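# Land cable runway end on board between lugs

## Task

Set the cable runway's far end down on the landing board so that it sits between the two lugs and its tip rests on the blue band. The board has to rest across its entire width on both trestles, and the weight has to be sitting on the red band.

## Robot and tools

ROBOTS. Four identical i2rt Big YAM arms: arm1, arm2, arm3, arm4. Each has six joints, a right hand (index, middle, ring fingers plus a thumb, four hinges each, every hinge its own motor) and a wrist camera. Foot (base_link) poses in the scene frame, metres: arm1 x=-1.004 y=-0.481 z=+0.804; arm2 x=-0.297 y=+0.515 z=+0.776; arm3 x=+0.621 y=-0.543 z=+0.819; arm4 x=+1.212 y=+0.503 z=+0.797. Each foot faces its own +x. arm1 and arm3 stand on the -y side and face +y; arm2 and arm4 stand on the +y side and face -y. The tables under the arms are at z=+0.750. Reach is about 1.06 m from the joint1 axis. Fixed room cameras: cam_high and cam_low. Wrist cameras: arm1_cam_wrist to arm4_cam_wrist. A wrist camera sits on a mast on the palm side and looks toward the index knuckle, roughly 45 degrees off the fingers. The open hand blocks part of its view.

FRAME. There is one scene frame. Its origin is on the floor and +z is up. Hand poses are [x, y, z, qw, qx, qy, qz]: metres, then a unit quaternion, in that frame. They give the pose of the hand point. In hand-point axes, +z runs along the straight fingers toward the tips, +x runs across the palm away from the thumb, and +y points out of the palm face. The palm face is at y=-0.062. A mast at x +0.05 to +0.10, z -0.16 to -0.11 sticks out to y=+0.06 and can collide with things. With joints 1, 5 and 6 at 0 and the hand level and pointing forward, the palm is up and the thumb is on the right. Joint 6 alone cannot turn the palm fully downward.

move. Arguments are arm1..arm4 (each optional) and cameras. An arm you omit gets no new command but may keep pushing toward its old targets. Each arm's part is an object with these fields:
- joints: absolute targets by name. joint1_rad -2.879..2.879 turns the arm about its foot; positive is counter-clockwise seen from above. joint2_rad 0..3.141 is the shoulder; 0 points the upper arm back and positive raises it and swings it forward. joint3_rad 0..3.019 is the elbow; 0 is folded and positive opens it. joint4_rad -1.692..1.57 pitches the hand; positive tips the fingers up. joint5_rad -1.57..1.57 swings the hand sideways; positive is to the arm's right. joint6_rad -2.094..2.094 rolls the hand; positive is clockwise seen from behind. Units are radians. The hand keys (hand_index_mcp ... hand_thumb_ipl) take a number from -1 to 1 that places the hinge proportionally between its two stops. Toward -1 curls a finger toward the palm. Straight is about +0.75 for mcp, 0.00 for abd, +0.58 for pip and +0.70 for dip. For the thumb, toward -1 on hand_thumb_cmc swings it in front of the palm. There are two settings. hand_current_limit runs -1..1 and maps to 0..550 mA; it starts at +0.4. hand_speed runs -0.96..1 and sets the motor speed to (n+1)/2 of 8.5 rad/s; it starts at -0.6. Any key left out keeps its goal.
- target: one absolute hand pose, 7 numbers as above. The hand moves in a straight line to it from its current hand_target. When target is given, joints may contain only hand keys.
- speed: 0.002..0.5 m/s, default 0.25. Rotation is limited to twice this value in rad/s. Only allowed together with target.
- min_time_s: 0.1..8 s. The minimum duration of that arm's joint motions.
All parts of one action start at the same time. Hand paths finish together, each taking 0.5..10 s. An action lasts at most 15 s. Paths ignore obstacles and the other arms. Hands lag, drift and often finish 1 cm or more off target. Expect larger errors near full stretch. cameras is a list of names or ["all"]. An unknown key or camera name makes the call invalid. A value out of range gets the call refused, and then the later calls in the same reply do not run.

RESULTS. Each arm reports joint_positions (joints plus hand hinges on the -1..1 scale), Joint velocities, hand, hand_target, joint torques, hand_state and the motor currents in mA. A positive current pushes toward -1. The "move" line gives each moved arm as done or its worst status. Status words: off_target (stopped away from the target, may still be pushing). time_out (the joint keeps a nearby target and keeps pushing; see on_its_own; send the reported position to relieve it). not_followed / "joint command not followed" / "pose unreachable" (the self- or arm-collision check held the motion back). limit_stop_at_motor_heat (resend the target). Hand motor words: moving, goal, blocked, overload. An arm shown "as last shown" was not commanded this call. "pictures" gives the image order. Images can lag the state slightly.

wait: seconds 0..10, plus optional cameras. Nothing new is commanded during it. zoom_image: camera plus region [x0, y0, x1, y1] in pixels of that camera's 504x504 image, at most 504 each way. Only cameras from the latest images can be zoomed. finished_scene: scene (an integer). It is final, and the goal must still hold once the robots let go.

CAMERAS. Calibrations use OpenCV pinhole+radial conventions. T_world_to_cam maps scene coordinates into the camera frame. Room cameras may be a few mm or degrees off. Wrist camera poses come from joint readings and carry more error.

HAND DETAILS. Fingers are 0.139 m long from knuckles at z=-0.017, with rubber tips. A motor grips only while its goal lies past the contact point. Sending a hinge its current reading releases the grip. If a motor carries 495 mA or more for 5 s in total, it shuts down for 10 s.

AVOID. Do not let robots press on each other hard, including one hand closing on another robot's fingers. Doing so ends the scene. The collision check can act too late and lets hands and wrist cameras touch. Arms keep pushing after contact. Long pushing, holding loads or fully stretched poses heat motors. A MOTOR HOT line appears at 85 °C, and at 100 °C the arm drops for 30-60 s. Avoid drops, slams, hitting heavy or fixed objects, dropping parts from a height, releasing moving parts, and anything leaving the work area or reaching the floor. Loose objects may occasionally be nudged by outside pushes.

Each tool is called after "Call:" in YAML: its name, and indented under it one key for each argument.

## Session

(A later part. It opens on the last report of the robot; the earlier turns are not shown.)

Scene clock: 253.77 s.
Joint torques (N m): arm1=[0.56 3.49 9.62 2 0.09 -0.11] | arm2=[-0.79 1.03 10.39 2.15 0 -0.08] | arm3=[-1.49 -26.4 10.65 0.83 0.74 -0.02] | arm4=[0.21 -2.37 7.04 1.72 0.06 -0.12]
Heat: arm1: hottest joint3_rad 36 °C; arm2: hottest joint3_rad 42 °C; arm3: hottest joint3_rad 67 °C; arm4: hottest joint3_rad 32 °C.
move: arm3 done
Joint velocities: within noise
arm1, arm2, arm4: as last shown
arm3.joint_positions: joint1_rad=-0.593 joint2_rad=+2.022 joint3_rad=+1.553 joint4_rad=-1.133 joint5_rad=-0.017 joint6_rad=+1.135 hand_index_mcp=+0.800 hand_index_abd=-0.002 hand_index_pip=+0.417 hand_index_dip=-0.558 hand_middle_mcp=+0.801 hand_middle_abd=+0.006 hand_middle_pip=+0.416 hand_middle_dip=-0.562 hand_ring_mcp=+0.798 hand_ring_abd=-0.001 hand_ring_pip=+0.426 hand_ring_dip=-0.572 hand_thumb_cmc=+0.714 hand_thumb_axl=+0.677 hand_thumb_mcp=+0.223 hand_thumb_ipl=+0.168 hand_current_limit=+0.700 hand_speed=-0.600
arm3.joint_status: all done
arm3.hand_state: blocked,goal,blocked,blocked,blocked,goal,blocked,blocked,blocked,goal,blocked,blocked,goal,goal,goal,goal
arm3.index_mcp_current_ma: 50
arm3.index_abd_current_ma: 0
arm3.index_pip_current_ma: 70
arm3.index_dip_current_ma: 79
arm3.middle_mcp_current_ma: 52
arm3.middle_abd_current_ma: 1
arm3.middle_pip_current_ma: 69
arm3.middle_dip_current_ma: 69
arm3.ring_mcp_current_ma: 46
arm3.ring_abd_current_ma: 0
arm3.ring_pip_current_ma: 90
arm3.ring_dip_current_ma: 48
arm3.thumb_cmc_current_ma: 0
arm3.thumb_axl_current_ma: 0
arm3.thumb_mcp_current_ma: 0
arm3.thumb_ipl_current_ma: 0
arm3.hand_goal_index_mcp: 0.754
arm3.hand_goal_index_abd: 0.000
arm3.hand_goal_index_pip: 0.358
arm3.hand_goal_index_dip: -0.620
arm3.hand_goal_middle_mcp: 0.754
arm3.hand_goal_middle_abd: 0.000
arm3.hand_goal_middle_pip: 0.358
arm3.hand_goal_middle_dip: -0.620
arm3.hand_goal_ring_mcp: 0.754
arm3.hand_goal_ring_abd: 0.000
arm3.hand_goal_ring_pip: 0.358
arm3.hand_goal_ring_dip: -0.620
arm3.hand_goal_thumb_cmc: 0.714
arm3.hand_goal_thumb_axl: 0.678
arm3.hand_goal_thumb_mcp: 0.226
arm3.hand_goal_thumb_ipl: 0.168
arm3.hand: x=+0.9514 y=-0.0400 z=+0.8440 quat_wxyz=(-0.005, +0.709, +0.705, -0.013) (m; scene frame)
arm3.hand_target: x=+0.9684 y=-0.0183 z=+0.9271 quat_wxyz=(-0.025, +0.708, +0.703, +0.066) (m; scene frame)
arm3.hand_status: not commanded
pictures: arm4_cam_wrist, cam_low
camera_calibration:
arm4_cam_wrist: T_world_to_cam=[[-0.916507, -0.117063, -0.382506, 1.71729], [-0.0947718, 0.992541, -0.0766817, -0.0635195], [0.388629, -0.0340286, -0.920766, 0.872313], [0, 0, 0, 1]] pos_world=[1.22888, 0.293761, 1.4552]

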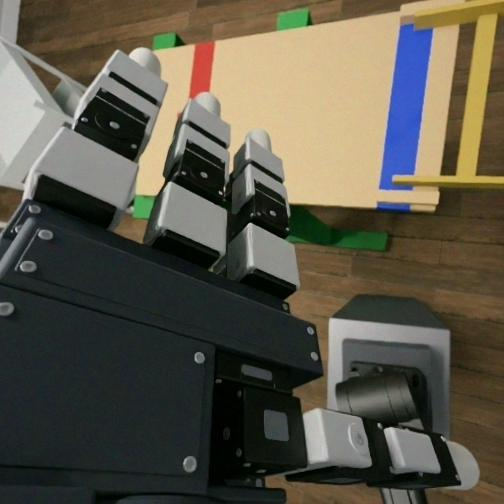

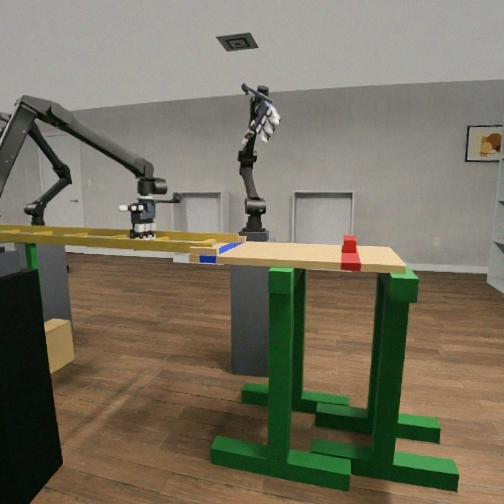

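Call:
move:
  arm3: {"joints": {"joint2_rad": 1.985, "joint3_rad": 1.57}, "min_time_s": 3}
  cameras: ["cam_low"]

Call:
move:
  arm3: {"joints": {"joint2_rad": 2.05, "joint3_rad": 1.54}, "min_time_s": 3}
  cameras: ["arm4_cam_wrist", "cam_low"]

Call:
zoom_image:
  camera: "cam_low"
  region: [130, 210, 280, 290]

Call:
zoom_image:
  camera: "arm4_cam_wrist"
  region: [350, 0, 504, 240]

Scene clock: 262.67 s.
Joint torques (N m): arm1=[0.56 3.43 9.61 1.99 0.09 -0.1] | arm2=[-0.85 1.08 10.36 2.14 0 -0.07] | arm3=[-1.55 -21.42 8.57 0.83 0.66 -0.02] | arm4=[-0.09 -3.43 6.84 1.74 0.05 -0.18]
Heat: arm1: hottest joint3_rad 36 °C; arm2: hottest joint3_rad 42 °C; arm3: hottest joint3_rad 65 °C; arm4: hottest joint3_rad 32 °C.
move: arm3 done
Joint velocities: within noise
arm1, arm2, arm4: as last shown
arm3.joint_positions: joint1_rad=-0.593 joint2_rad=+2.027 joint3_rad=+1.551 joint4_rad=-1.133 joint5_rad=-0.015 joint6_rad=+1.135 hand_index_mcp=+0.793 hand_index_abd=-0.003 hand_index_pip=+0.412 hand_index_dip=-0.566 hand_middle_mcp=+0.794 hand_middle_abd=+0.006 hand_middle_pip=+0.407 hand_middle_dip=-0.572 hand_ring_mcp=+0.790 hand_ring_abd=-0.001 hand_ring_pip=+0.411 hand_ring_dip=-0.584 hand_thumb_cmc=+0.714 hand_thumb_axl=+0.677 hand_thumb_mcp=+0.223 hand_thumb_ipl=+0.168 hand_current_limit=+0.700 hand_speed=-0.600
arm3.joint_status: all done
arm3.hand_state: blocked,goal,blocked,blocked,blocked,goal,blocked,blocked,blocked,goal,blocked,blocked,goal,goal,goal,goal
arm3.index_mcp_current_ma: 38
arm3.index_abd_current_ma: 0
arm3.index_pip_current_ma: 59
arm3.index_dip_current_ma: 61
arm3.middle_mcp_current_ma: 38
arm3.middle_abd_current_ma: 1
arm3.middle_pip_current_ma: 50
arm3.middle_dip_current_ma: 49
arm3.ring_mcp_current_ma: 32
arm3.ring_abd_current_ma: 0
arm3.ring_pip_current_ma: 58
arm3.ring_dip_current_ma: 29
arm3.thumb_cmc_current_ma: 0
arm3.thumb_axl_current_ma: 0
arm3.thumb_mcp_current_ma: 0
arm3.thumb_ipl_current_ma: 0
arm3.hand_goal_index_mcp: 0.754
arm3.hand_goal_index_abd: 0.000
arm3.hand_goal_index_pip: 0.358
arm3.hand_goal_index_dip: -0.620
arm3.hand_goal_middle_mcp: 0.754
arm3.hand_goal_middle_abd: 0.000
arm3.hand_goal_middle_pip: 0.358
arm3.hand_goal_middle_dip: -0.620
arm3.hand_goal_ring_mcp: 0.754
arm3.hand_goal_ring_abd: 0.000
arm3.hand_goal_ring_pip: 0.358
arm3.hand_goal_ring_dip: -0.620
arm3.hand_goal_thumb_cmc: 0.714
arm3.hand_goal_thumb_axl: 0.678
arm3.hand_goal_thumb_mcp: 0.226
arm3.hand_goal_thumb_ipl: 0.168
arm3.hand: x=+0.9512 y=-0.0413 z=+0.8409 quat_wxyz=(-0.003, +0.709, +0.705, -0.016) (m; scene frame)
arm3.hand_target: x=+0.9619 y=-0.0315 z=+0.8734 quat_wxyz=(-0.008, +0.710, +0.704, +0.019) (m; scene frame)
arm3.hand_status: not commanded
pictures: cam_low

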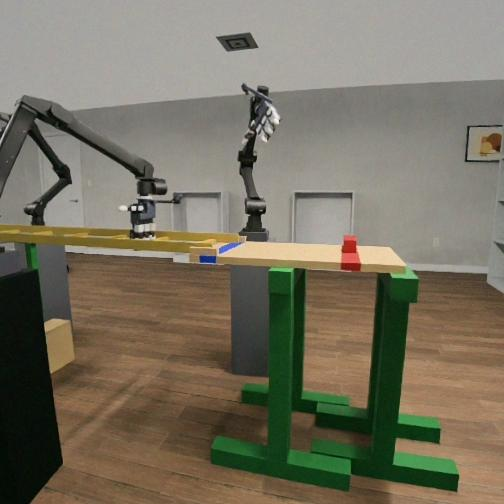

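Scene clock: 265.97 s.
Joint torques (N m): arm1=[0.56 3.49 9.62 1.99 0.09 -0.11] | arm2=[-0.85 1.03 10.39 2.13 0 -0.08] | arm3=[-1.61 -17.03 6.63 0.77 0.72 0] | arm4=[-0.44 -2.9 6.95 1.61 0.05 -0.17]
Heat: arm1: hottest joint3_rad 36 °C; arm2: hottest joint3_rad 42 °C; arm3: hottest joint3_rad 64 °C; arm4: hottest joint3_rad 32 °C.
move: arm3 done
Joint velocities: within noise
arm1, arm2, arm4: as last shown
arm3.joint_positions: joint1_rad=-0.592 joint2_rad=+2.033 joint3_rad=+1.546 joint4_rad=-1.132 joint5_rad=-0.016 joint6_rad=+1.133 hand_index_mcp=+0.778 hand_index_abd=-0.005 hand_index_pip=+0.383 hand_index_dip=-0.600 hand_middle_mcp=+0.775 hand_middle_abd=+0.000 hand_middle_pip=+0.377 hand_middle_dip=-0.606 hand_ring_mcp=+0.778 hand_ring_abd=-0.002 hand_ring_pip=+0.372 hand_ring_dip=-0.615 hand_thumb_cmc=+0.714 hand_thumb_axl=+0.677 hand_thumb_mcp=+0.223 hand_thumb_ipl=+0.168 hand_current_limit=+0.700 hand_speed=-0.600
arm3.joint_status: all done
arm3.hand_state: blocked,goal,blocked,goal,blocked,goal,goal,goal,blocked,goal,goal,goal,goal,goal,goal,goal
arm3.index_mcp_current_ma: 15
arm3.index_abd_current_ma: -1
arm3.index_pip_current_ma: 15
arm3.index_dip_current_ma: 10
arm3.middle_mcp_current_ma: 12
arm3.middle_abd_current_ma: 0
arm3.middle_pip_current_ma: 9
arm3.middle_dip_current_ma: 5
arm3.ring_mcp_current_ma: 15
arm3.ring_abd_current_ma: 0
arm3.ring_pip_current_ma: 5
arm3.ring_dip_current_ma: 1
arm3.thumb_cmc_current_ma: 0
arm3.thumb_axl_current_ma: 0
arm3.thumb_mcp_current_ma: 0
arm3.thumb_ipl_current_ma: 0
arm3.hand_goal_index_mcp: 0.754
arm3.hand_goal_index_abd: 0.000
arm3.hand_goal_index_pip: 0.358
arm3.hand_goal_index_dip: -0.620
arm3.hand_goal_middle_mcp: 0.754
arm3.hand_goal_middle_abd: 0.000
arm3.hand_goal_middle_pip: 0.358
arm3.hand_goal_middle_dip: -0.620
arm3.hand_goal_ring_mcp: 0.754
arm3.hand_goal_ring_abd: 0.000
arm3.hand_goal_ring_pip: 0.358
arm3.hand_goal_ring_dip: -0.620
arm3.hand_goal_thumb_cmc: 0.714
arm3.hand_goal_thumb_axl: 0.678
arm3.hand_goal_thumb_mcp: 0.226
arm3.hand_goal_thumb_ipl: 0.168
arm3.hand: x=+0.9496 y=-0.0431 z=+0.8354 quat_wxyz=(-0.002, +0.708, +0.706, -0.021) (m; scene frame)
arm3.hand_target: x=+0.9536 y=-0.0488 z=+0.8252 quat_wxyz=(+0.008, +0.709, +0.704, -0.026) (m; scene frame)
arm3.hand_status: not commanded
pictures: arm4_cam_wrist, cam_low
camera_calibration:
arm4_cam_wrist: T_world_to_cam=[[-0.916507, -0.117063, -0.382506, 1.71729], [-0.0947718, 0.992541, -0.0766817, -0.0635195], [0.388629, -0.0340286, -0.920766, 0.872313], [0, 0, 0, 1]] pos_world=[1.22888, 0.293761, 1.4552]

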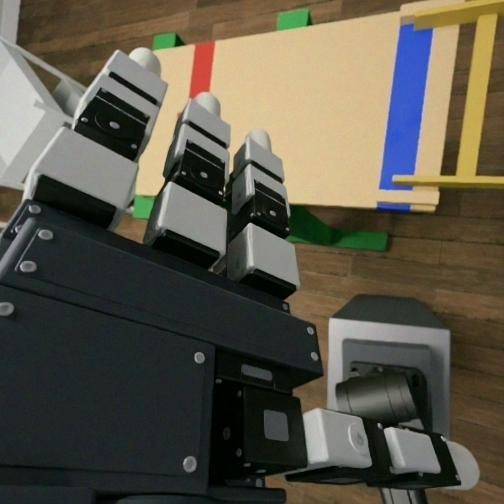

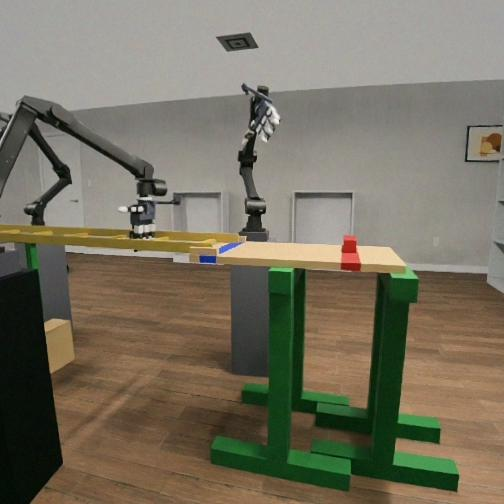

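Scaled by 3.360 from the camera's 504x504 image, which has a finer 720x720 frame.

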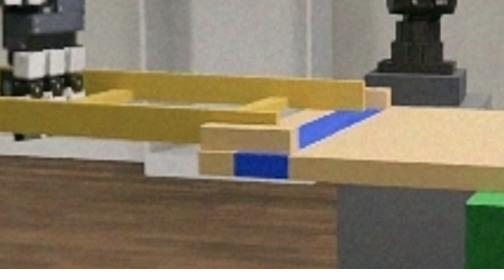

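Scaled by 2.100 from the camera's 504x504 image, which has a finer 720x720 frame.

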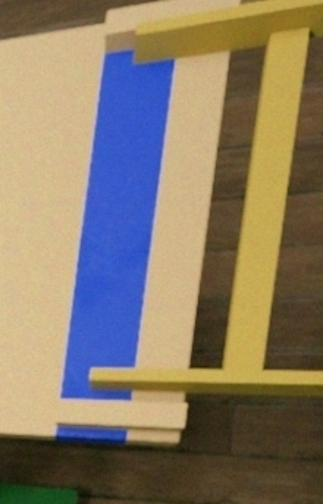

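Call:
move:
  arm3: {"joints": {"joint2_rad": 2.115, "joint3_rad": 1.525, "joint4_rad": -1.09}, "min_time_s": 3}
  cameras: ["arm3_cam_wrist", "arm4_cam_wrist"]

Scene clock: 271.73 s.
Joint torques (N m): arm1=[0.56 3.43 9.63 1.99 0.09 -0.11] | arm2=[-0.73 1.08 10.37 2.14 0 -0.08] | arm3=[-1.61 -16.15 6 0.84 0.24 0] | arm4=[0.03 -3.25 6.98 1.65 0.09 -0.14]
Heat: arm1: hottest joint3_rad 36 °C; arm2: hottest joint3_rad 42 °C; arm3: hottest joint3_rad 61 °C; arm4: hottest joint3_rad 32 °C.
move: arm3 done
Joint velocities: within noise
arm1.joint_positions: joint1_rad=-0.408 joint2_rad=+0.547 joint3_rad=+1.335 joint4_rad=-1.154 joint5_rad=+0.058 joint6_rad=+1.133 hand_index_mcp=+0.755 hand_index_abd=+0.001 hand_index_pip=+0.577 hand_index_dip=+0.696 hand_middle_mcp=+0.755 hand_middle_abd=+0.001 hand_middle_pip=+0.577 hand_middle_dip=+0.696 hand_ring_mcp=+0.755 hand_ring_abd=+0.001 hand_ring_pip=+0.577 hand_ring_dip=+0.696 hand_thumb_cmc=+0.715 hand_thumb_axl=+0.677 hand_thumb_mcp=+0.226 hand_thumb_ipl=+0.168 hand_current_limit=+0.400 hand_speed=-0.600
arm1.joint_status: not commanded
arm1.hand_state: goal,goal,goal,goal,goal,goal,goal,goal,goal,goal,goal,goal,goal,goal,goal,goal
arm1.index_mcp_current_ma: 2
arm1.index_abd_current_ma: 0
arm1.index_pip_current_ma: 1
arm1.index_dip_current_ma: 0
arm1.middle_mcp_current_ma: 2
arm1.middle_abd_current_ma: 0
arm1.middle_pip_current_ma: 1
arm1.middle_dip_current_ma: 0
arm1.ring_mcp_current_ma: 2
arm1.ring_abd_current_ma: 0
arm1.ring_pip_current_ma: 1
arm1.ring_dip_current_ma: 0
arm1.thumb_cmc_current_ma: 1
arm1.thumb_axl_current_ma: -1
arm1.thumb_mcp_current_ma: 0
arm1.thumb_ipl_current_ma: 0
arm1.hand_goal_index_mcp: 0.754
arm1.hand_goal_index_abd: 0.000
arm1.hand_goal_index_pip: 0.576
arm1.hand_goal_index_dip: 0.696
arm1.hand_goal_middle_mcp: 0.754
arm1.hand_goal_middle_abd: 0.000
arm1.hand_goal_middle_pip: 0.576
arm1.hand_goal_middle_dip: 0.696
arm1.hand_goal_ring_mcp: 0.754
arm1.hand_goal_ring_abd: 0.000
arm1.hand_goal_ring_pip: 0.576
arm1.hand_goal_ring_dip: 0.696
arm1.hand_goal_thumb_cmc: 0.714
arm1.hand_goal_thumb_axl: 0.678
arm1.hand_goal_thumb_mcp: 0.226
arm1.hand_goal_thumb_ipl: 0.168
arm1.hand: x=-0.8051 y=-0.3347 z=+1.3915 quat_wxyz=(-0.139, +0.622, +0.535, +0.555) (m; scene frame)
arm1.hand_target: x=-0.8073 y=-0.3382 z=+1.4009 quat_wxyz=(-0.142, +0.617, +0.531, +0.563) (m; scene frame)
arm1.hand_status: not commanded
arm2.joint_positions: joint1_rad=+0.065 joint2_rad=+0.596 joint3_rad=+1.433 joint4_rad=-1.338 joint5_rad=+0.038 joint6_rad=+1.049 hand_index_mcp=+0.755 hand_index_abd=+0.000 hand_index_pip=+0.577 hand_index_dip=+0.696 hand_middle_mcp=+0.755 hand_middle_abd=+0.000 hand_middle_pip=+0.577 hand_middle_dip=+0.696 hand_ring_mcp=+0.755 hand_ring_abd=+0.000 hand_ring_pip=+0.577 hand_ring_dip=+0.696 hand_thumb_cmc=+0.715 hand_thumb_axl=+0.677 hand_thumb_mcp=+0.226 hand_thumb_ipl=+0.168 hand_current_limit=+0.400 hand_speed=-0.600
arm2.joint_status: not commanded
arm2.hand_state: goal,goal,goal,goal,goal,goal,goal,goal,goal,goal,goal,goal,goal,goal,goal,goal
arm2.index_mcp_current_ma: 5
arm2.index_abd_current_ma: 1
arm2.index_pip_current_ma: 3
arm2.index_dip_current_ma: 0
arm2.middle_mcp_current_ma: 4
arm2.middle_abd_current_ma: 1
arm2.middle_pip_current_ma: 3
arm2.middle_dip_current_ma: 0
arm2.ring_mcp_current_ma: 4
arm2.ring_abd_current_ma: 1
arm2.ring_pip_current_ma: 3
arm2.ring_dip_current_ma: 0
arm2.thumb_cmc_current_ma: 4
arm2.thumb_axl_current_ma: -4
arm2.thumb_mcp_current_ma: -1
arm2.thumb_ipl_current_ma: -2
arm2.hand_goal_index_mcp: 0.754
arm2.hand_goal_index_abd: 0.000
arm2.hand_goal_index_pip: 0.576
arm2.hand_goal_index_dip: 0.696
arm2.hand_goal_middle_mcp: 0.754
arm2.hand_goal_middle_abd: 0.000
arm2.hand_goal_middle_pip: 0.576
arm2.hand_goal_middle_dip: 0.696
arm2.hand_goal_ring_mcp: 0.754
arm2.hand_goal_ring_abd: 0.000
arm2.hand_goal_ring_pip: 0.576
arm2.hand_goal_ring_dip: 0.696
arm2.hand_goal_thumb_cmc: 0.714
arm2.hand_goal_thumb_axl: 0.678
arm2.hand_goal_thumb_mcp: 0.226
arm2.hand_goal_thumb_ipl: 0.168
arm2.hand: x=-0.3878 y=+0.2925 z=+1.3636 quat_wxyz=(+0.452, +0.739, -0.437, +0.243) (m; scene frame)
arm2.hand_target: x=-0.3878 y=+0.2964 z=+1.3754 quat_wxyz=(+0.462, +0.732, -0.434, +0.249) (m; scene frame)
arm2.hand_status: not commanded
arm3.joint_positions: joint1_rad=-0.592 joint2_rad=+2.083 joint3_rad=+1.536 joint4_rad=-1.102 joint5_rad=-0.003 joint6_rad=+1.133 hand_index_mcp=+0.756 hand_index_abd=-0.003 hand_index_pip=+0.362 hand_index_dip=-0.616 hand_middle_mcp=+0.756 hand_middle_abd=+0.000 hand_middle_pip=+0.362 hand_middle_dip=-0.616 hand_ring_mcp=+0.756 hand_ring_abd=-0.002 hand_ring_pip=+0.362 hand_ring_dip=-0.617 hand_thumb_cmc=+0.714 hand_thumb_axl=+0.677 hand_thumb_mcp=+0.223 hand_thumb_ipl=+0.168 hand_current_limit=+0.700 hand_speed=-0.600
arm3.joint_status: all done
arm3.hand_state: goal,goal,goal,goal,goal,goal,goal,goal,goal,goal,goal,goal,goal,goal,goal,goal
arm3.index_mcp_current_ma: 0
arm3.index_abd_current_ma: 0
arm3.index_pip_current_ma: 0
arm3.index_dip_current_ma: 0
arm3.middle_mcp_current_ma: 0
arm3.middle_abd_current_ma: 0
arm3.middle_pip_current_ma: 0
arm3.middle_dip_current_ma: 1
arm3.ring_mcp_current_ma: 0
arm3.ring_abd_current_ma: 0
arm3.ring_pip_current_ma: 1
arm3.ring_dip_current_ma: 0
arm3.thumb_cmc_current_ma: 0
arm3.thumb_axl_current_ma: 0
arm3.thumb_mcp_current_ma: 0
arm3.thumb_ipl_current_ma: 0
arm3.hand_goal_index_mcp: 0.754
arm3.hand_goal_index_abd: 0.000
arm3.hand_goal_index_pip: 0.358
arm3.hand_goal_index_dip: -0.620
arm3.hand_goal_middle_mcp: 0.754
arm3.hand_goal_middle_abd: 0.000
arm3.hand_goal_middle_pip: 0.358
arm3.hand_goal_middle_dip: -0.620
arm3.hand_goal_ring_mcp: 0.754
arm3.hand_goal_ring_abd: 0.000
arm3.hand_goal_ring_pip: 0.358
arm3.hand_goal_ring_dip: -0.620
arm3.hand_goal_thumb_cmc: 0.714
arm3.hand_goal_thumb_axl: 0.678
arm3.hand_goal_thumb_mcp: 0.226
arm3.hand_goal_thumb_ipl: 0.168
arm3.hand: x=+0.9501 y=-0.0473 z=+0.8046 quat_wxyz=(+0.009, +0.707, +0.706, -0.033) (m; scene frame)
arm3.hand_target: x=+0.9503 y=-0.0554 z=+0.7833 quat_wxyz=(+0.016, +0.709, +0.704, -0.047) (m; scene frame)
arm3.hand_status: not commanded
arm4: as last shown
pictures: arm3_cam_wrist, arm4_cam_wrist
camera_calibration:
arm3_cam_wrist: T_world_to_cam=[[0.659747, -0.751488, 0.000117472, -0.629105], [-0.484957, -0.425634, 0.763972, -0.218376], [-0.574066, -0.504085, -0.64525, 1.16641], [0, 0, 0, 1]] pos_world=[0.978746, 0.0222583, 0.919536]
arm4_cam_wrist: T_world_to_cam=[[-0.916507, -0.117063, -0.382506, 1.71729], [-0.0947718, 0.992541, -0.0766817, -0.0635195], [0.388629, -0.0340286, -0.920766, 0.872313], [0, 0, 0, 1]] pos_world=[1.22888, 0.293761, 1.4552]

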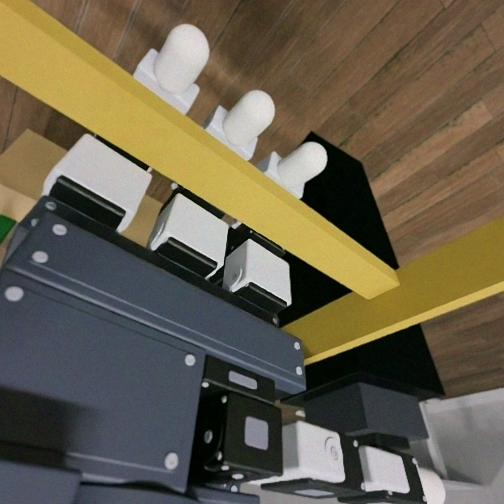

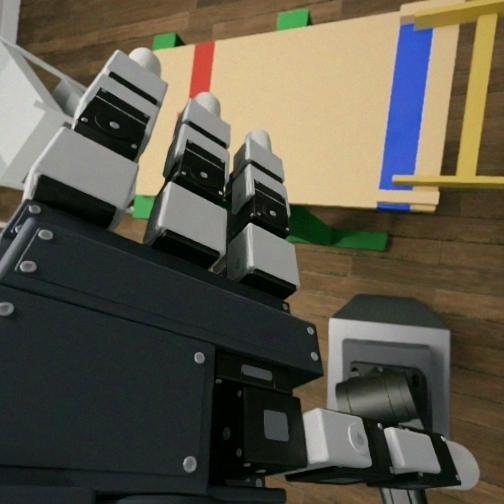

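Call:
move:
  arm3: {"joints": {"hand_index_dip": 0.696, "hand_middle_dip": 0.696, "hand_ring_dip": 0.696, "hand_index_pip": 0.576, "hand_middle_pip": 0.576, "hand_ring_pip": 0.576}}

Call:
move:
  arm3: {"target": [0.900, -0.043, 0.80, 0, 0.7071, 0.7071, 0], "speed": 0.1}
  cameras: ["arm3_cam_wrist", "arm4_cam_wrist"]

Scene clock: 277.27 s.
Joint torques (N m): arm1=[0.56 3.43 9.62 2 0.09 -0.11] | arm2=[-0.79 1.03 10.37 2.14 0 -0.08] | arm3=[-1.61 -16.15 6 0.88 0.2 0] | arm4=[0.56 -3.02 6.58 1.54 0.06 -0.19]
Heat: arm1: hottest joint3_rad 36 °C; arm2: hottest joint3_rad 42 °C; arm3: hottest joint3_rad 59 °C; arm4: hottest joint3_rad 32 °C.
move: arm3 done
Joint velocities: within noise
arm1, arm2: as last shown
arm3.joint_positions: joint1_rad=-0.592 joint2_rad=+2.083 joint3_rad=+1.536 joint4_rad=-1.102 joint5_rad=-0.003 joint6_rad=+1.133 hand_index_mcp=+0.755 hand_index_abd=-0.003 hand_index_pip=+0.573 hand_index_dip=+0.693 hand_middle_mcp=+0.755 hand_middle_abd=+0.000 hand_middle_pip=+0.573 hand_middle_dip=+0.693 hand_ring_mcp=+0.755 hand_ring_abd=-0.002 hand_ring_pip=+0.573 hand_ring_dip=+0.694 hand_thumb_cmc=+0.714 hand_thumb_axl=+0.677 hand_thumb_mcp=+0.223 hand_thumb_ipl=+0.168 hand_current_limit=+0.700 hand_speed=-0.600
arm3.joint_status: all done
arm3.hand_state: goal,goal,goal,goal,goal,goal,goal,goal,goal,goal,goal,goal,goal,goal,goal,goal
arm3.index_mcp_current_ma: 0
arm3.index_abd_current_ma: 0
arm3.index_pip_current_ma: 0
arm3.index_dip_current_ma: 0
arm3.middle_mcp_current_ma: 0
arm3.middle_abd_current_ma: 0
arm3.middle_pip_current_ma: 0
arm3.middle_dip_current_ma: 0
arm3.ring_mcp_current_ma: 0
arm3.ring_abd_current_ma: 0
arm3.ring_pip_current_ma: 0
arm3.ring_dip_current_ma: 0
arm3.thumb_cmc_current_ma: 0
arm3.thumb_axl_current_ma: 0
arm3.thumb_mcp_current_ma: 0
arm3.thumb_ipl_current_ma: 0
arm3.hand_goal_index_mcp: 0.754
arm3.hand_goal_index_abd: 0.000
arm3.hand_goal_index_pip: 0.576
arm3.hand_goal_index_dip: 0.696
arm3.hand_goal_middle_mcp: 0.754
arm3.hand_goal_middle_abd: 0.000
arm3.hand_goal_middle_pip: 0.576
arm3.hand_goal_middle_dip: 0.696
arm3.hand_goal_ring_mcp: 0.754
arm3.hand_goal_ring_abd: 0.000
arm3.hand_goal_ring_pip: 0.576
arm3.hand_goal_ring_dip: 0.696
arm3.hand_goal_thumb_cmc: 0.714
arm3.hand_goal_thumb_axl: 0.678
arm3.hand_goal_thumb_mcp: 0.226
arm3.hand_goal_thumb_ipl: 0.168
arm3.hand: x=+0.9502 y=-0.0472 z=+0.8046 quat_wxyz=(+0.010, +0.707, +0.706, -0.033) (m; scene frame)
arm3.hand_target: x=+0.9504 y=-0.0553 z=+0.7833 quat_wxyz=(+0.016, +0.709, +0.704, -0.047) (m; scene frame)
arm3.hand_status: not commanded
arm4.joint_positions: joint1_rad=+0.317 joint2_rad=+0.627 joint3_rad=+1.333 joint4_rad=-1.289 joint5_rad=+0.003 joint6_rad=+1.138 hand_index_mcp=+0.755 hand_index_abd=+0.001 hand_index_pip=+0.577 hand_index_dip=+0.696 hand_middle_mcp=+0.755 hand_middle_abd=+0.001 hand_middle_pip=+0.577 hand_middle_dip=+0.696 hand_ring_mcp=+0.755 hand_ring_abd=+0.001 hand_ring_pip=+0.577 hand_ring_dip=+0.696 hand_thumb_cmc=+0.715 hand_thumb_axl=+0.677 hand_thumb_mcp=+0.226 hand_thumb_ipl=+0.168 hand_current_limit=+0.400 hand_speed=-0.600
arm4.joint_status: not commanded
arm4.hand_state: goal,goal,goal,goal,goal,goal,goal,goal,goal,goal,goal,goal,goal,goal,goal,goal
arm4.index_mcp_current_ma: 3
arm4.index_abd_current_ma: 2
arm4.index_pip_current_ma: 2
arm4.index_dip_current_ma: 0
arm4.middle_mcp_current_ma: 3
arm4.middle_abd_current_ma: 2
arm4.middle_pip_current_ma: 2
arm4.middle_dip_current_ma: 0
arm4.ring_mcp_current_ma: 3
arm4.ring_abd_current_ma: 2
arm4.ring_pip_current_ma: 2
arm4.ring_dip_current_ma: 0
arm4.thumb_cmc_current_ma: 2
arm4.thumb_axl_current_ma: -2
arm4.thumb_mcp_current_ma: -1
arm4.thumb_ipl_current_ma: -1
arm4.hand_goal_index_mcp: 0.754
arm4.hand_goal_index_abd: 0.000
arm4.hand_goal_index_pip: 0.576
arm4.hand_goal_index_dip: 0.696
arm4.hand_goal_middle_mcp: 0.754
arm4.hand_goal_middle_abd: 0.000
arm4.hand_goal_middle_pip: 0.576
arm4.hand_goal_middle_dip: 0.696
arm4.hand_goal_ring_mcp: 0.754
arm4.hand_goal_ring_abd: 0.000
arm4.hand_goal_ring_pip: 0.576
arm4.hand_goal_ring_dip: 0.696
arm4.hand_goal_thumb_cmc: 0.714
arm4.hand_goal_thumb_axl: 0.678
arm4.hand_goal_thumb_mcp: 0.226
arm4.hand_goal_thumb_ipl: 0.168
arm4.hand: x=+1.2507 y=+0.2355 z=+1.3308 quat_wxyz=(+0.340, +0.828, -0.296, +0.333) (m; scene frame)
arm4.hand_target: x=+1.2523 y=+0.2413 z=+1.3308 quat_wxyz=(+0.339, +0.831, -0.286, +0.335) (m; scene frame)
arm4.hand_status: not commanded
pictures: none

Scene clock: 278.57 s.
Joint torques (N m): arm1=[0.56 3.49 9.63 1.98 0.09 -0.11] | arm2=[-0.91 1.08 10.37 2.11 0.01 -0.08] | arm3=[-0.97 -18.61 5.72 1.05 0.21 0.02] | arm4=[-0.32 -2.73 6.83 1.68 0.13 -0.18]
Heat: arm1: hottest joint3_rad 36 °C; arm2: hottest joint3_rad 43 °C; arm3: hottest joint3_rad 59 °C; arm4: hottest joint3_rad 32 °C.
move: arm3 done
Joint velocities: within noise
arm1, arm2, arm4: as last shown
arm3.joint_positions: joint1_rad=-0.508 joint2_rad=+2.032 joint3_rad=+1.420 joint4_rad=-0.982 joint5_rad=-0.002 joint6_rad=+1.206 hand_index_mcp=+0.754 hand_index_abd=-0.003 hand_index_pip=+0.573 hand_index_dip=+0.693 hand_middle_mcp=+0.754 hand_middle_abd=+0.000 hand_middle_pip=+0.573 hand_middle_dip=+0.693 hand_ring_mcp=+0.754 hand_ring_abd=-0.002 hand_ring_pip=+0.573 hand_ring_dip=+0.694 hand_thumb_cmc=+0.714 hand_thumb_axl=+0.677 hand_thumb_mcp=+0.223 hand_thumb_ipl=+0.168 hand_current_limit=+0.700 hand_speed=-0.600
arm3.joint_status: not commanded
arm3.hand_state: goal,goal,goal,goal,goal,goal,goal,goal,goal,goal,goal,goal,goal,goal,goal,goal
arm3.index_mcp_current_ma: 0
arm3.index_abd_current_ma: 0
arm3.index_pip_current_ma: 0
arm3.index_dip_current_ma: 0
arm3.middle_mcp_current_ma: 0
arm3.middle_abd_current_ma: 0
arm3.middle_pip_current_ma: 0
arm3.middle_dip_current_ma: 0
arm3.ring_mcp_current_ma: 0
arm3.ring_abd_current_ma: 0
arm3.ring_pip_current_ma: 0
arm3.ring_dip_current_ma: 0
arm3.thumb_cmc_current_ma: 0
arm3.thumb_axl_current_ma: 0
arm3.thumb_mcp_current_ma: 0
arm3.thumb_ipl_current_ma: 0
arm3.hand_goal_index_mcp: 0.754
arm3.hand_goal_index_abd: 0.000
arm3.hand_goal_index_pip: 0.576
arm3.hand_goal_index_dip: 0.696
arm3.hand_goal_middle_mcp: 0.754
arm3.hand_goal_middle_abd: 0.000
arm3.hand_goal_middle_pip: 0.576
arm3.hand_goal_middle_dip: 0.696
arm3.hand_goal_ring_mcp: 0.754
arm3.hand_goal_ring_abd: 0.000
arm3.hand_goal_ring_pip: 0.576
arm3.hand_goal_ring_dip: 0.696
arm3.hand_goal_thumb_cmc: 0.714
arm3.hand_goal_thumb_axl: 0.678
arm3.hand_goal_thumb_mcp: 0.226
arm3.hand_goal_thumb_ipl: 0.168
arm3.hand: x=+0.9011 y=-0.0418 z=+0.7967 quat_wxyz=(+0.001, +0.704, +0.710, -0.007) (m; scene frame)
arm3.hand_target: x=+0.9001 y=-0.0431 z=+0.7999 quat_wxyz=(+0.000, +0.707, +0.707, +0.000) (m; scene frame)
arm3.hand_status: done (0.004 m and 0.9 deg from the pose sent, 0.051 m and 4.0 deg at the start)
pictures: arm3_cam_wrist, arm4_cam_wrist
camera_calibration:
arm3_cam_wrist: T_world_to_cam=[[0.667958, -0.743932, -0.0199366, -0.58376], [-0.499499, -0.468024, 0.729009, -0.194594], [-0.551664, -0.476989, -0.684213, 1.1479], [0, 0, 0, 1]] pos_world=[0.925981, 0.0221815, 0.915629]
arm4_cam_wrist: T_world_to_cam=[[-0.916507, -0.117063, -0.382506, 1.71729], [-0.0947718, 0.992541, -0.0766817, -0.0635195], [0.388629, -0.0340286, -0.920766, 0.872313], [0, 0, 0, 1]] pos_world=[1.22888, 0.293761, 1.4552]

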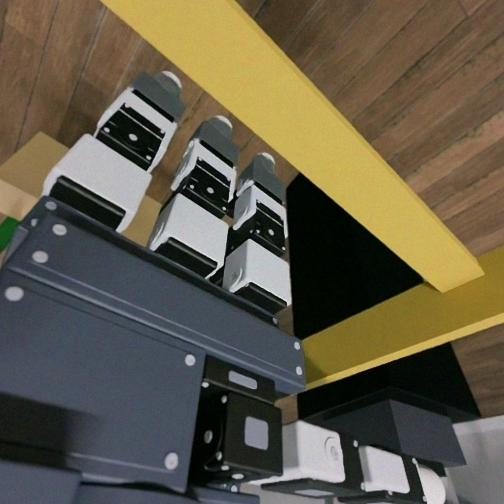

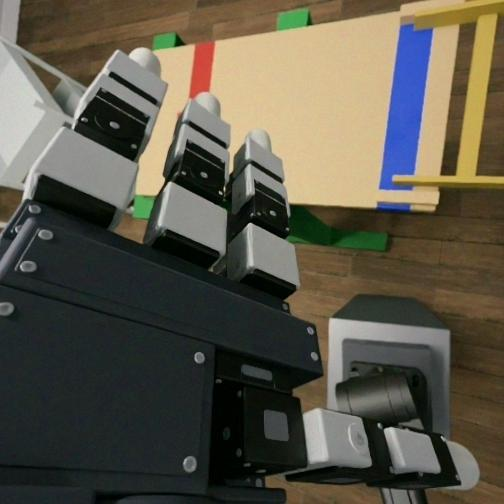

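Call:
move:
  arm3: {"target": [0.885, -0.045, 1.05, 0, 0.7071, 0.7071, 0], "speed": 0.2}
  cameras: ["arm4_cam_wrist", "cam_high", "cam_low"]

Call:
zoom_image:
  camera: "cam_high"
  region: [200, 30, 350, 180]

Call:
zoom_image:
  camera: "cam_low"
  region: [180, 220, 260, 270]

Call:
zoom_image:
  camera: "arm4_cam_wrist"
  region: [350, 0, 504, 240]

Scene clock: 285.93 s.
Joint torques (N m): arm1=[0.56 3.49 9.63 2 0.09 -0.11] | arm2=[-0.79 1.08 10.37 2.13 0 -0.08] | arm3=[-0.21 -15.79 11.9 -0.01 0.19 0.08] | arm4=[0.32 -3.25 6.83 1.87 0.09 -0.14]
Heat: arm1: hottest joint3_rad 36 °C; arm2: hottest joint3_rad 43 °C; arm3: hottest joint3_rad 56 °C; arm4: hottest joint3_rad 32 °C.
move: arm3 off_target
Joint velocities: within noise
arm1, arm2, arm4: as last shown
arm3.joint_positions: joint1_rad=-0.492 joint2_rad=+1.794 joint3_rad=+1.712 joint4_rad=-1.538 joint5_rad=-0.002 joint6_rad=+1.231 hand_index_mcp=+0.754 hand_index_abd=-0.003 hand_index_pip=+0.573 hand_index_dip=+0.693 hand_middle_mcp=+0.754 hand_middle_abd=+0.000 hand_middle_pip=+0.573 hand_middle_dip=+0.693 hand_ring_mcp=+0.754 hand_ring_abd=-0.002 hand_ring_pip=+0.573 hand_ring_dip=+0.694 hand_thumb_cmc=+0.714 hand_thumb_axl=+0.677 hand_thumb_mcp=+0.223 hand_thumb_ipl=+0.168 hand_current_limit=+0.700 hand_speed=-0.600
arm3.joint_status: not commanded
arm3.hand_state: goal,goal,goal,goal,goal,goal,goal,goal,goal,goal,goal,goal,goal,goal,goal,goal
arm3.index_mcp_current_ma: 0
arm3.index_abd_current_ma: 0
arm3.index_pip_current_ma: 0
arm3.index_dip_current_ma: 0
arm3.middle_mcp_current_ma: 0
arm3.middle_abd_current_ma: 0
arm3.middle_pip_current_ma: 0
arm3.middle_dip_current_ma: 0
arm3.ring_mcp_current_ma: 0
arm3.ring_abd_current_ma: 0
arm3.ring_pip_current_ma: 0
arm3.ring_dip_current_ma: 0
arm3.thumb_cmc_current_ma: 0
arm3.thumb_axl_current_ma: 0
arm3.thumb_mcp_current_ma: 0
arm3.thumb_ipl_current_ma: 0
arm3.hand_goal_index_mcp: 0.754
arm3.hand_goal_index_abd: 0.000
arm3.hand_goal_index_pip: 0.576
arm3.hand_goal_index_dip: 0.696
arm3.hand_goal_middle_mcp: 0.754
arm3.hand_goal_middle_abd: 0.000
arm3.hand_goal_middle_pip: 0.576
arm3.hand_goal_middle_dip: 0.696
arm3.hand_goal_ring_mcp: 0.754
arm3.hand_goal_ring_abd: 0.000
arm3.hand_goal_ring_pip: 0.576
arm3.hand_goal_ring_dip: 0.696
arm3.hand_goal_thumb_cmc: 0.714
arm3.hand_goal_thumb_axl: 0.678
arm3.hand_goal_thumb_mcp: 0.226
arm3.hand_goal_thumb_ipl: 0.168
arm3.hand: x=+0.8860 y=-0.0586 z=+1.0297 quat_wxyz=(+0.007, +0.707, +0.707, -0.019) (m; scene frame)
arm3.hand_target: x=+0.8847 y=-0.0459 z=+1.0500 quat_wxyz=(+0.000, +0.707, +0.707, +0.000) (m; scene frame)
arm3.hand_status: off_target (0.025 m and 2.3 deg from the pose sent, 0.254 m and 0.9 deg at the start)
pictures: arm4_cam_wrist, cam_high, cam_low
camera_calibration:
arm4_cam_wrist: T_world_to_cam=[[-0.916507, -0.117063, -0.382506, 1.71729], [-0.0947718, 0.992541, -0.0766817, -0.0635195], [0.388629, -0.0340286, -0.920766, 0.872313], [0, 0, 0, 1]] pos_world=[1.22888, 0.293761, 1.4552]

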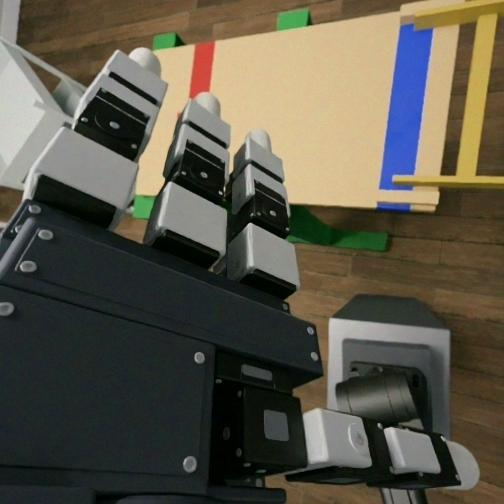

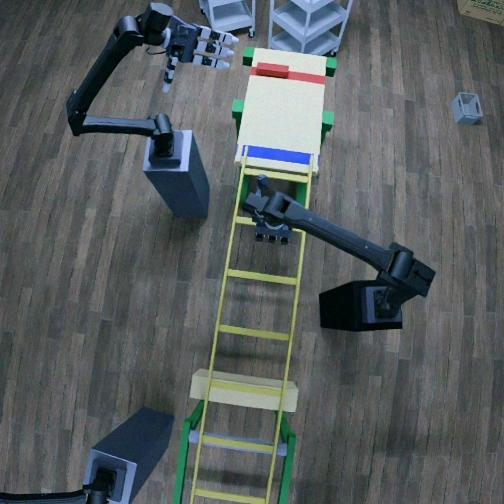

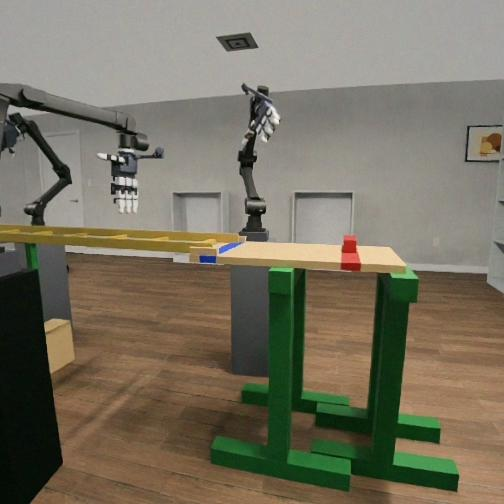

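Scaled by 3.360 from the camera's 504x504 image, which has a finer 720x720 frame.

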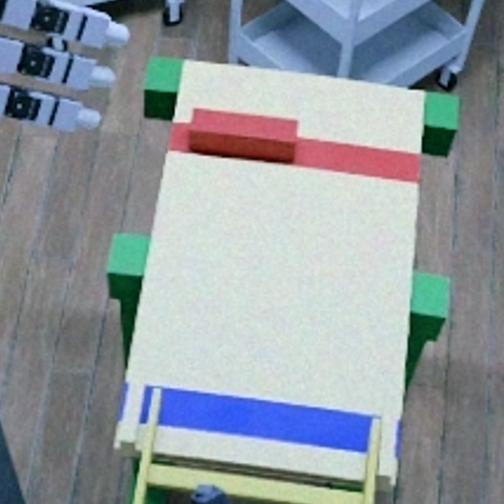

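Scaled by 6.300 from the camera's 504x504 image, which has a finer 720x720 frame.

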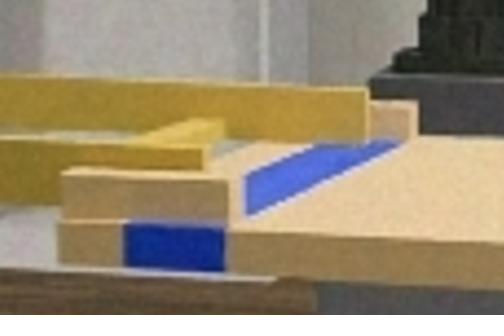

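Scaled by 2.100 from the camera's 504x504 image, which has a finer 720x720 frame.

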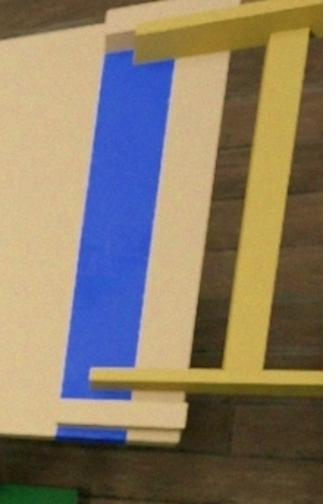

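Call:
finished_scene:
  scene: 2

The scene is finished: the task was done.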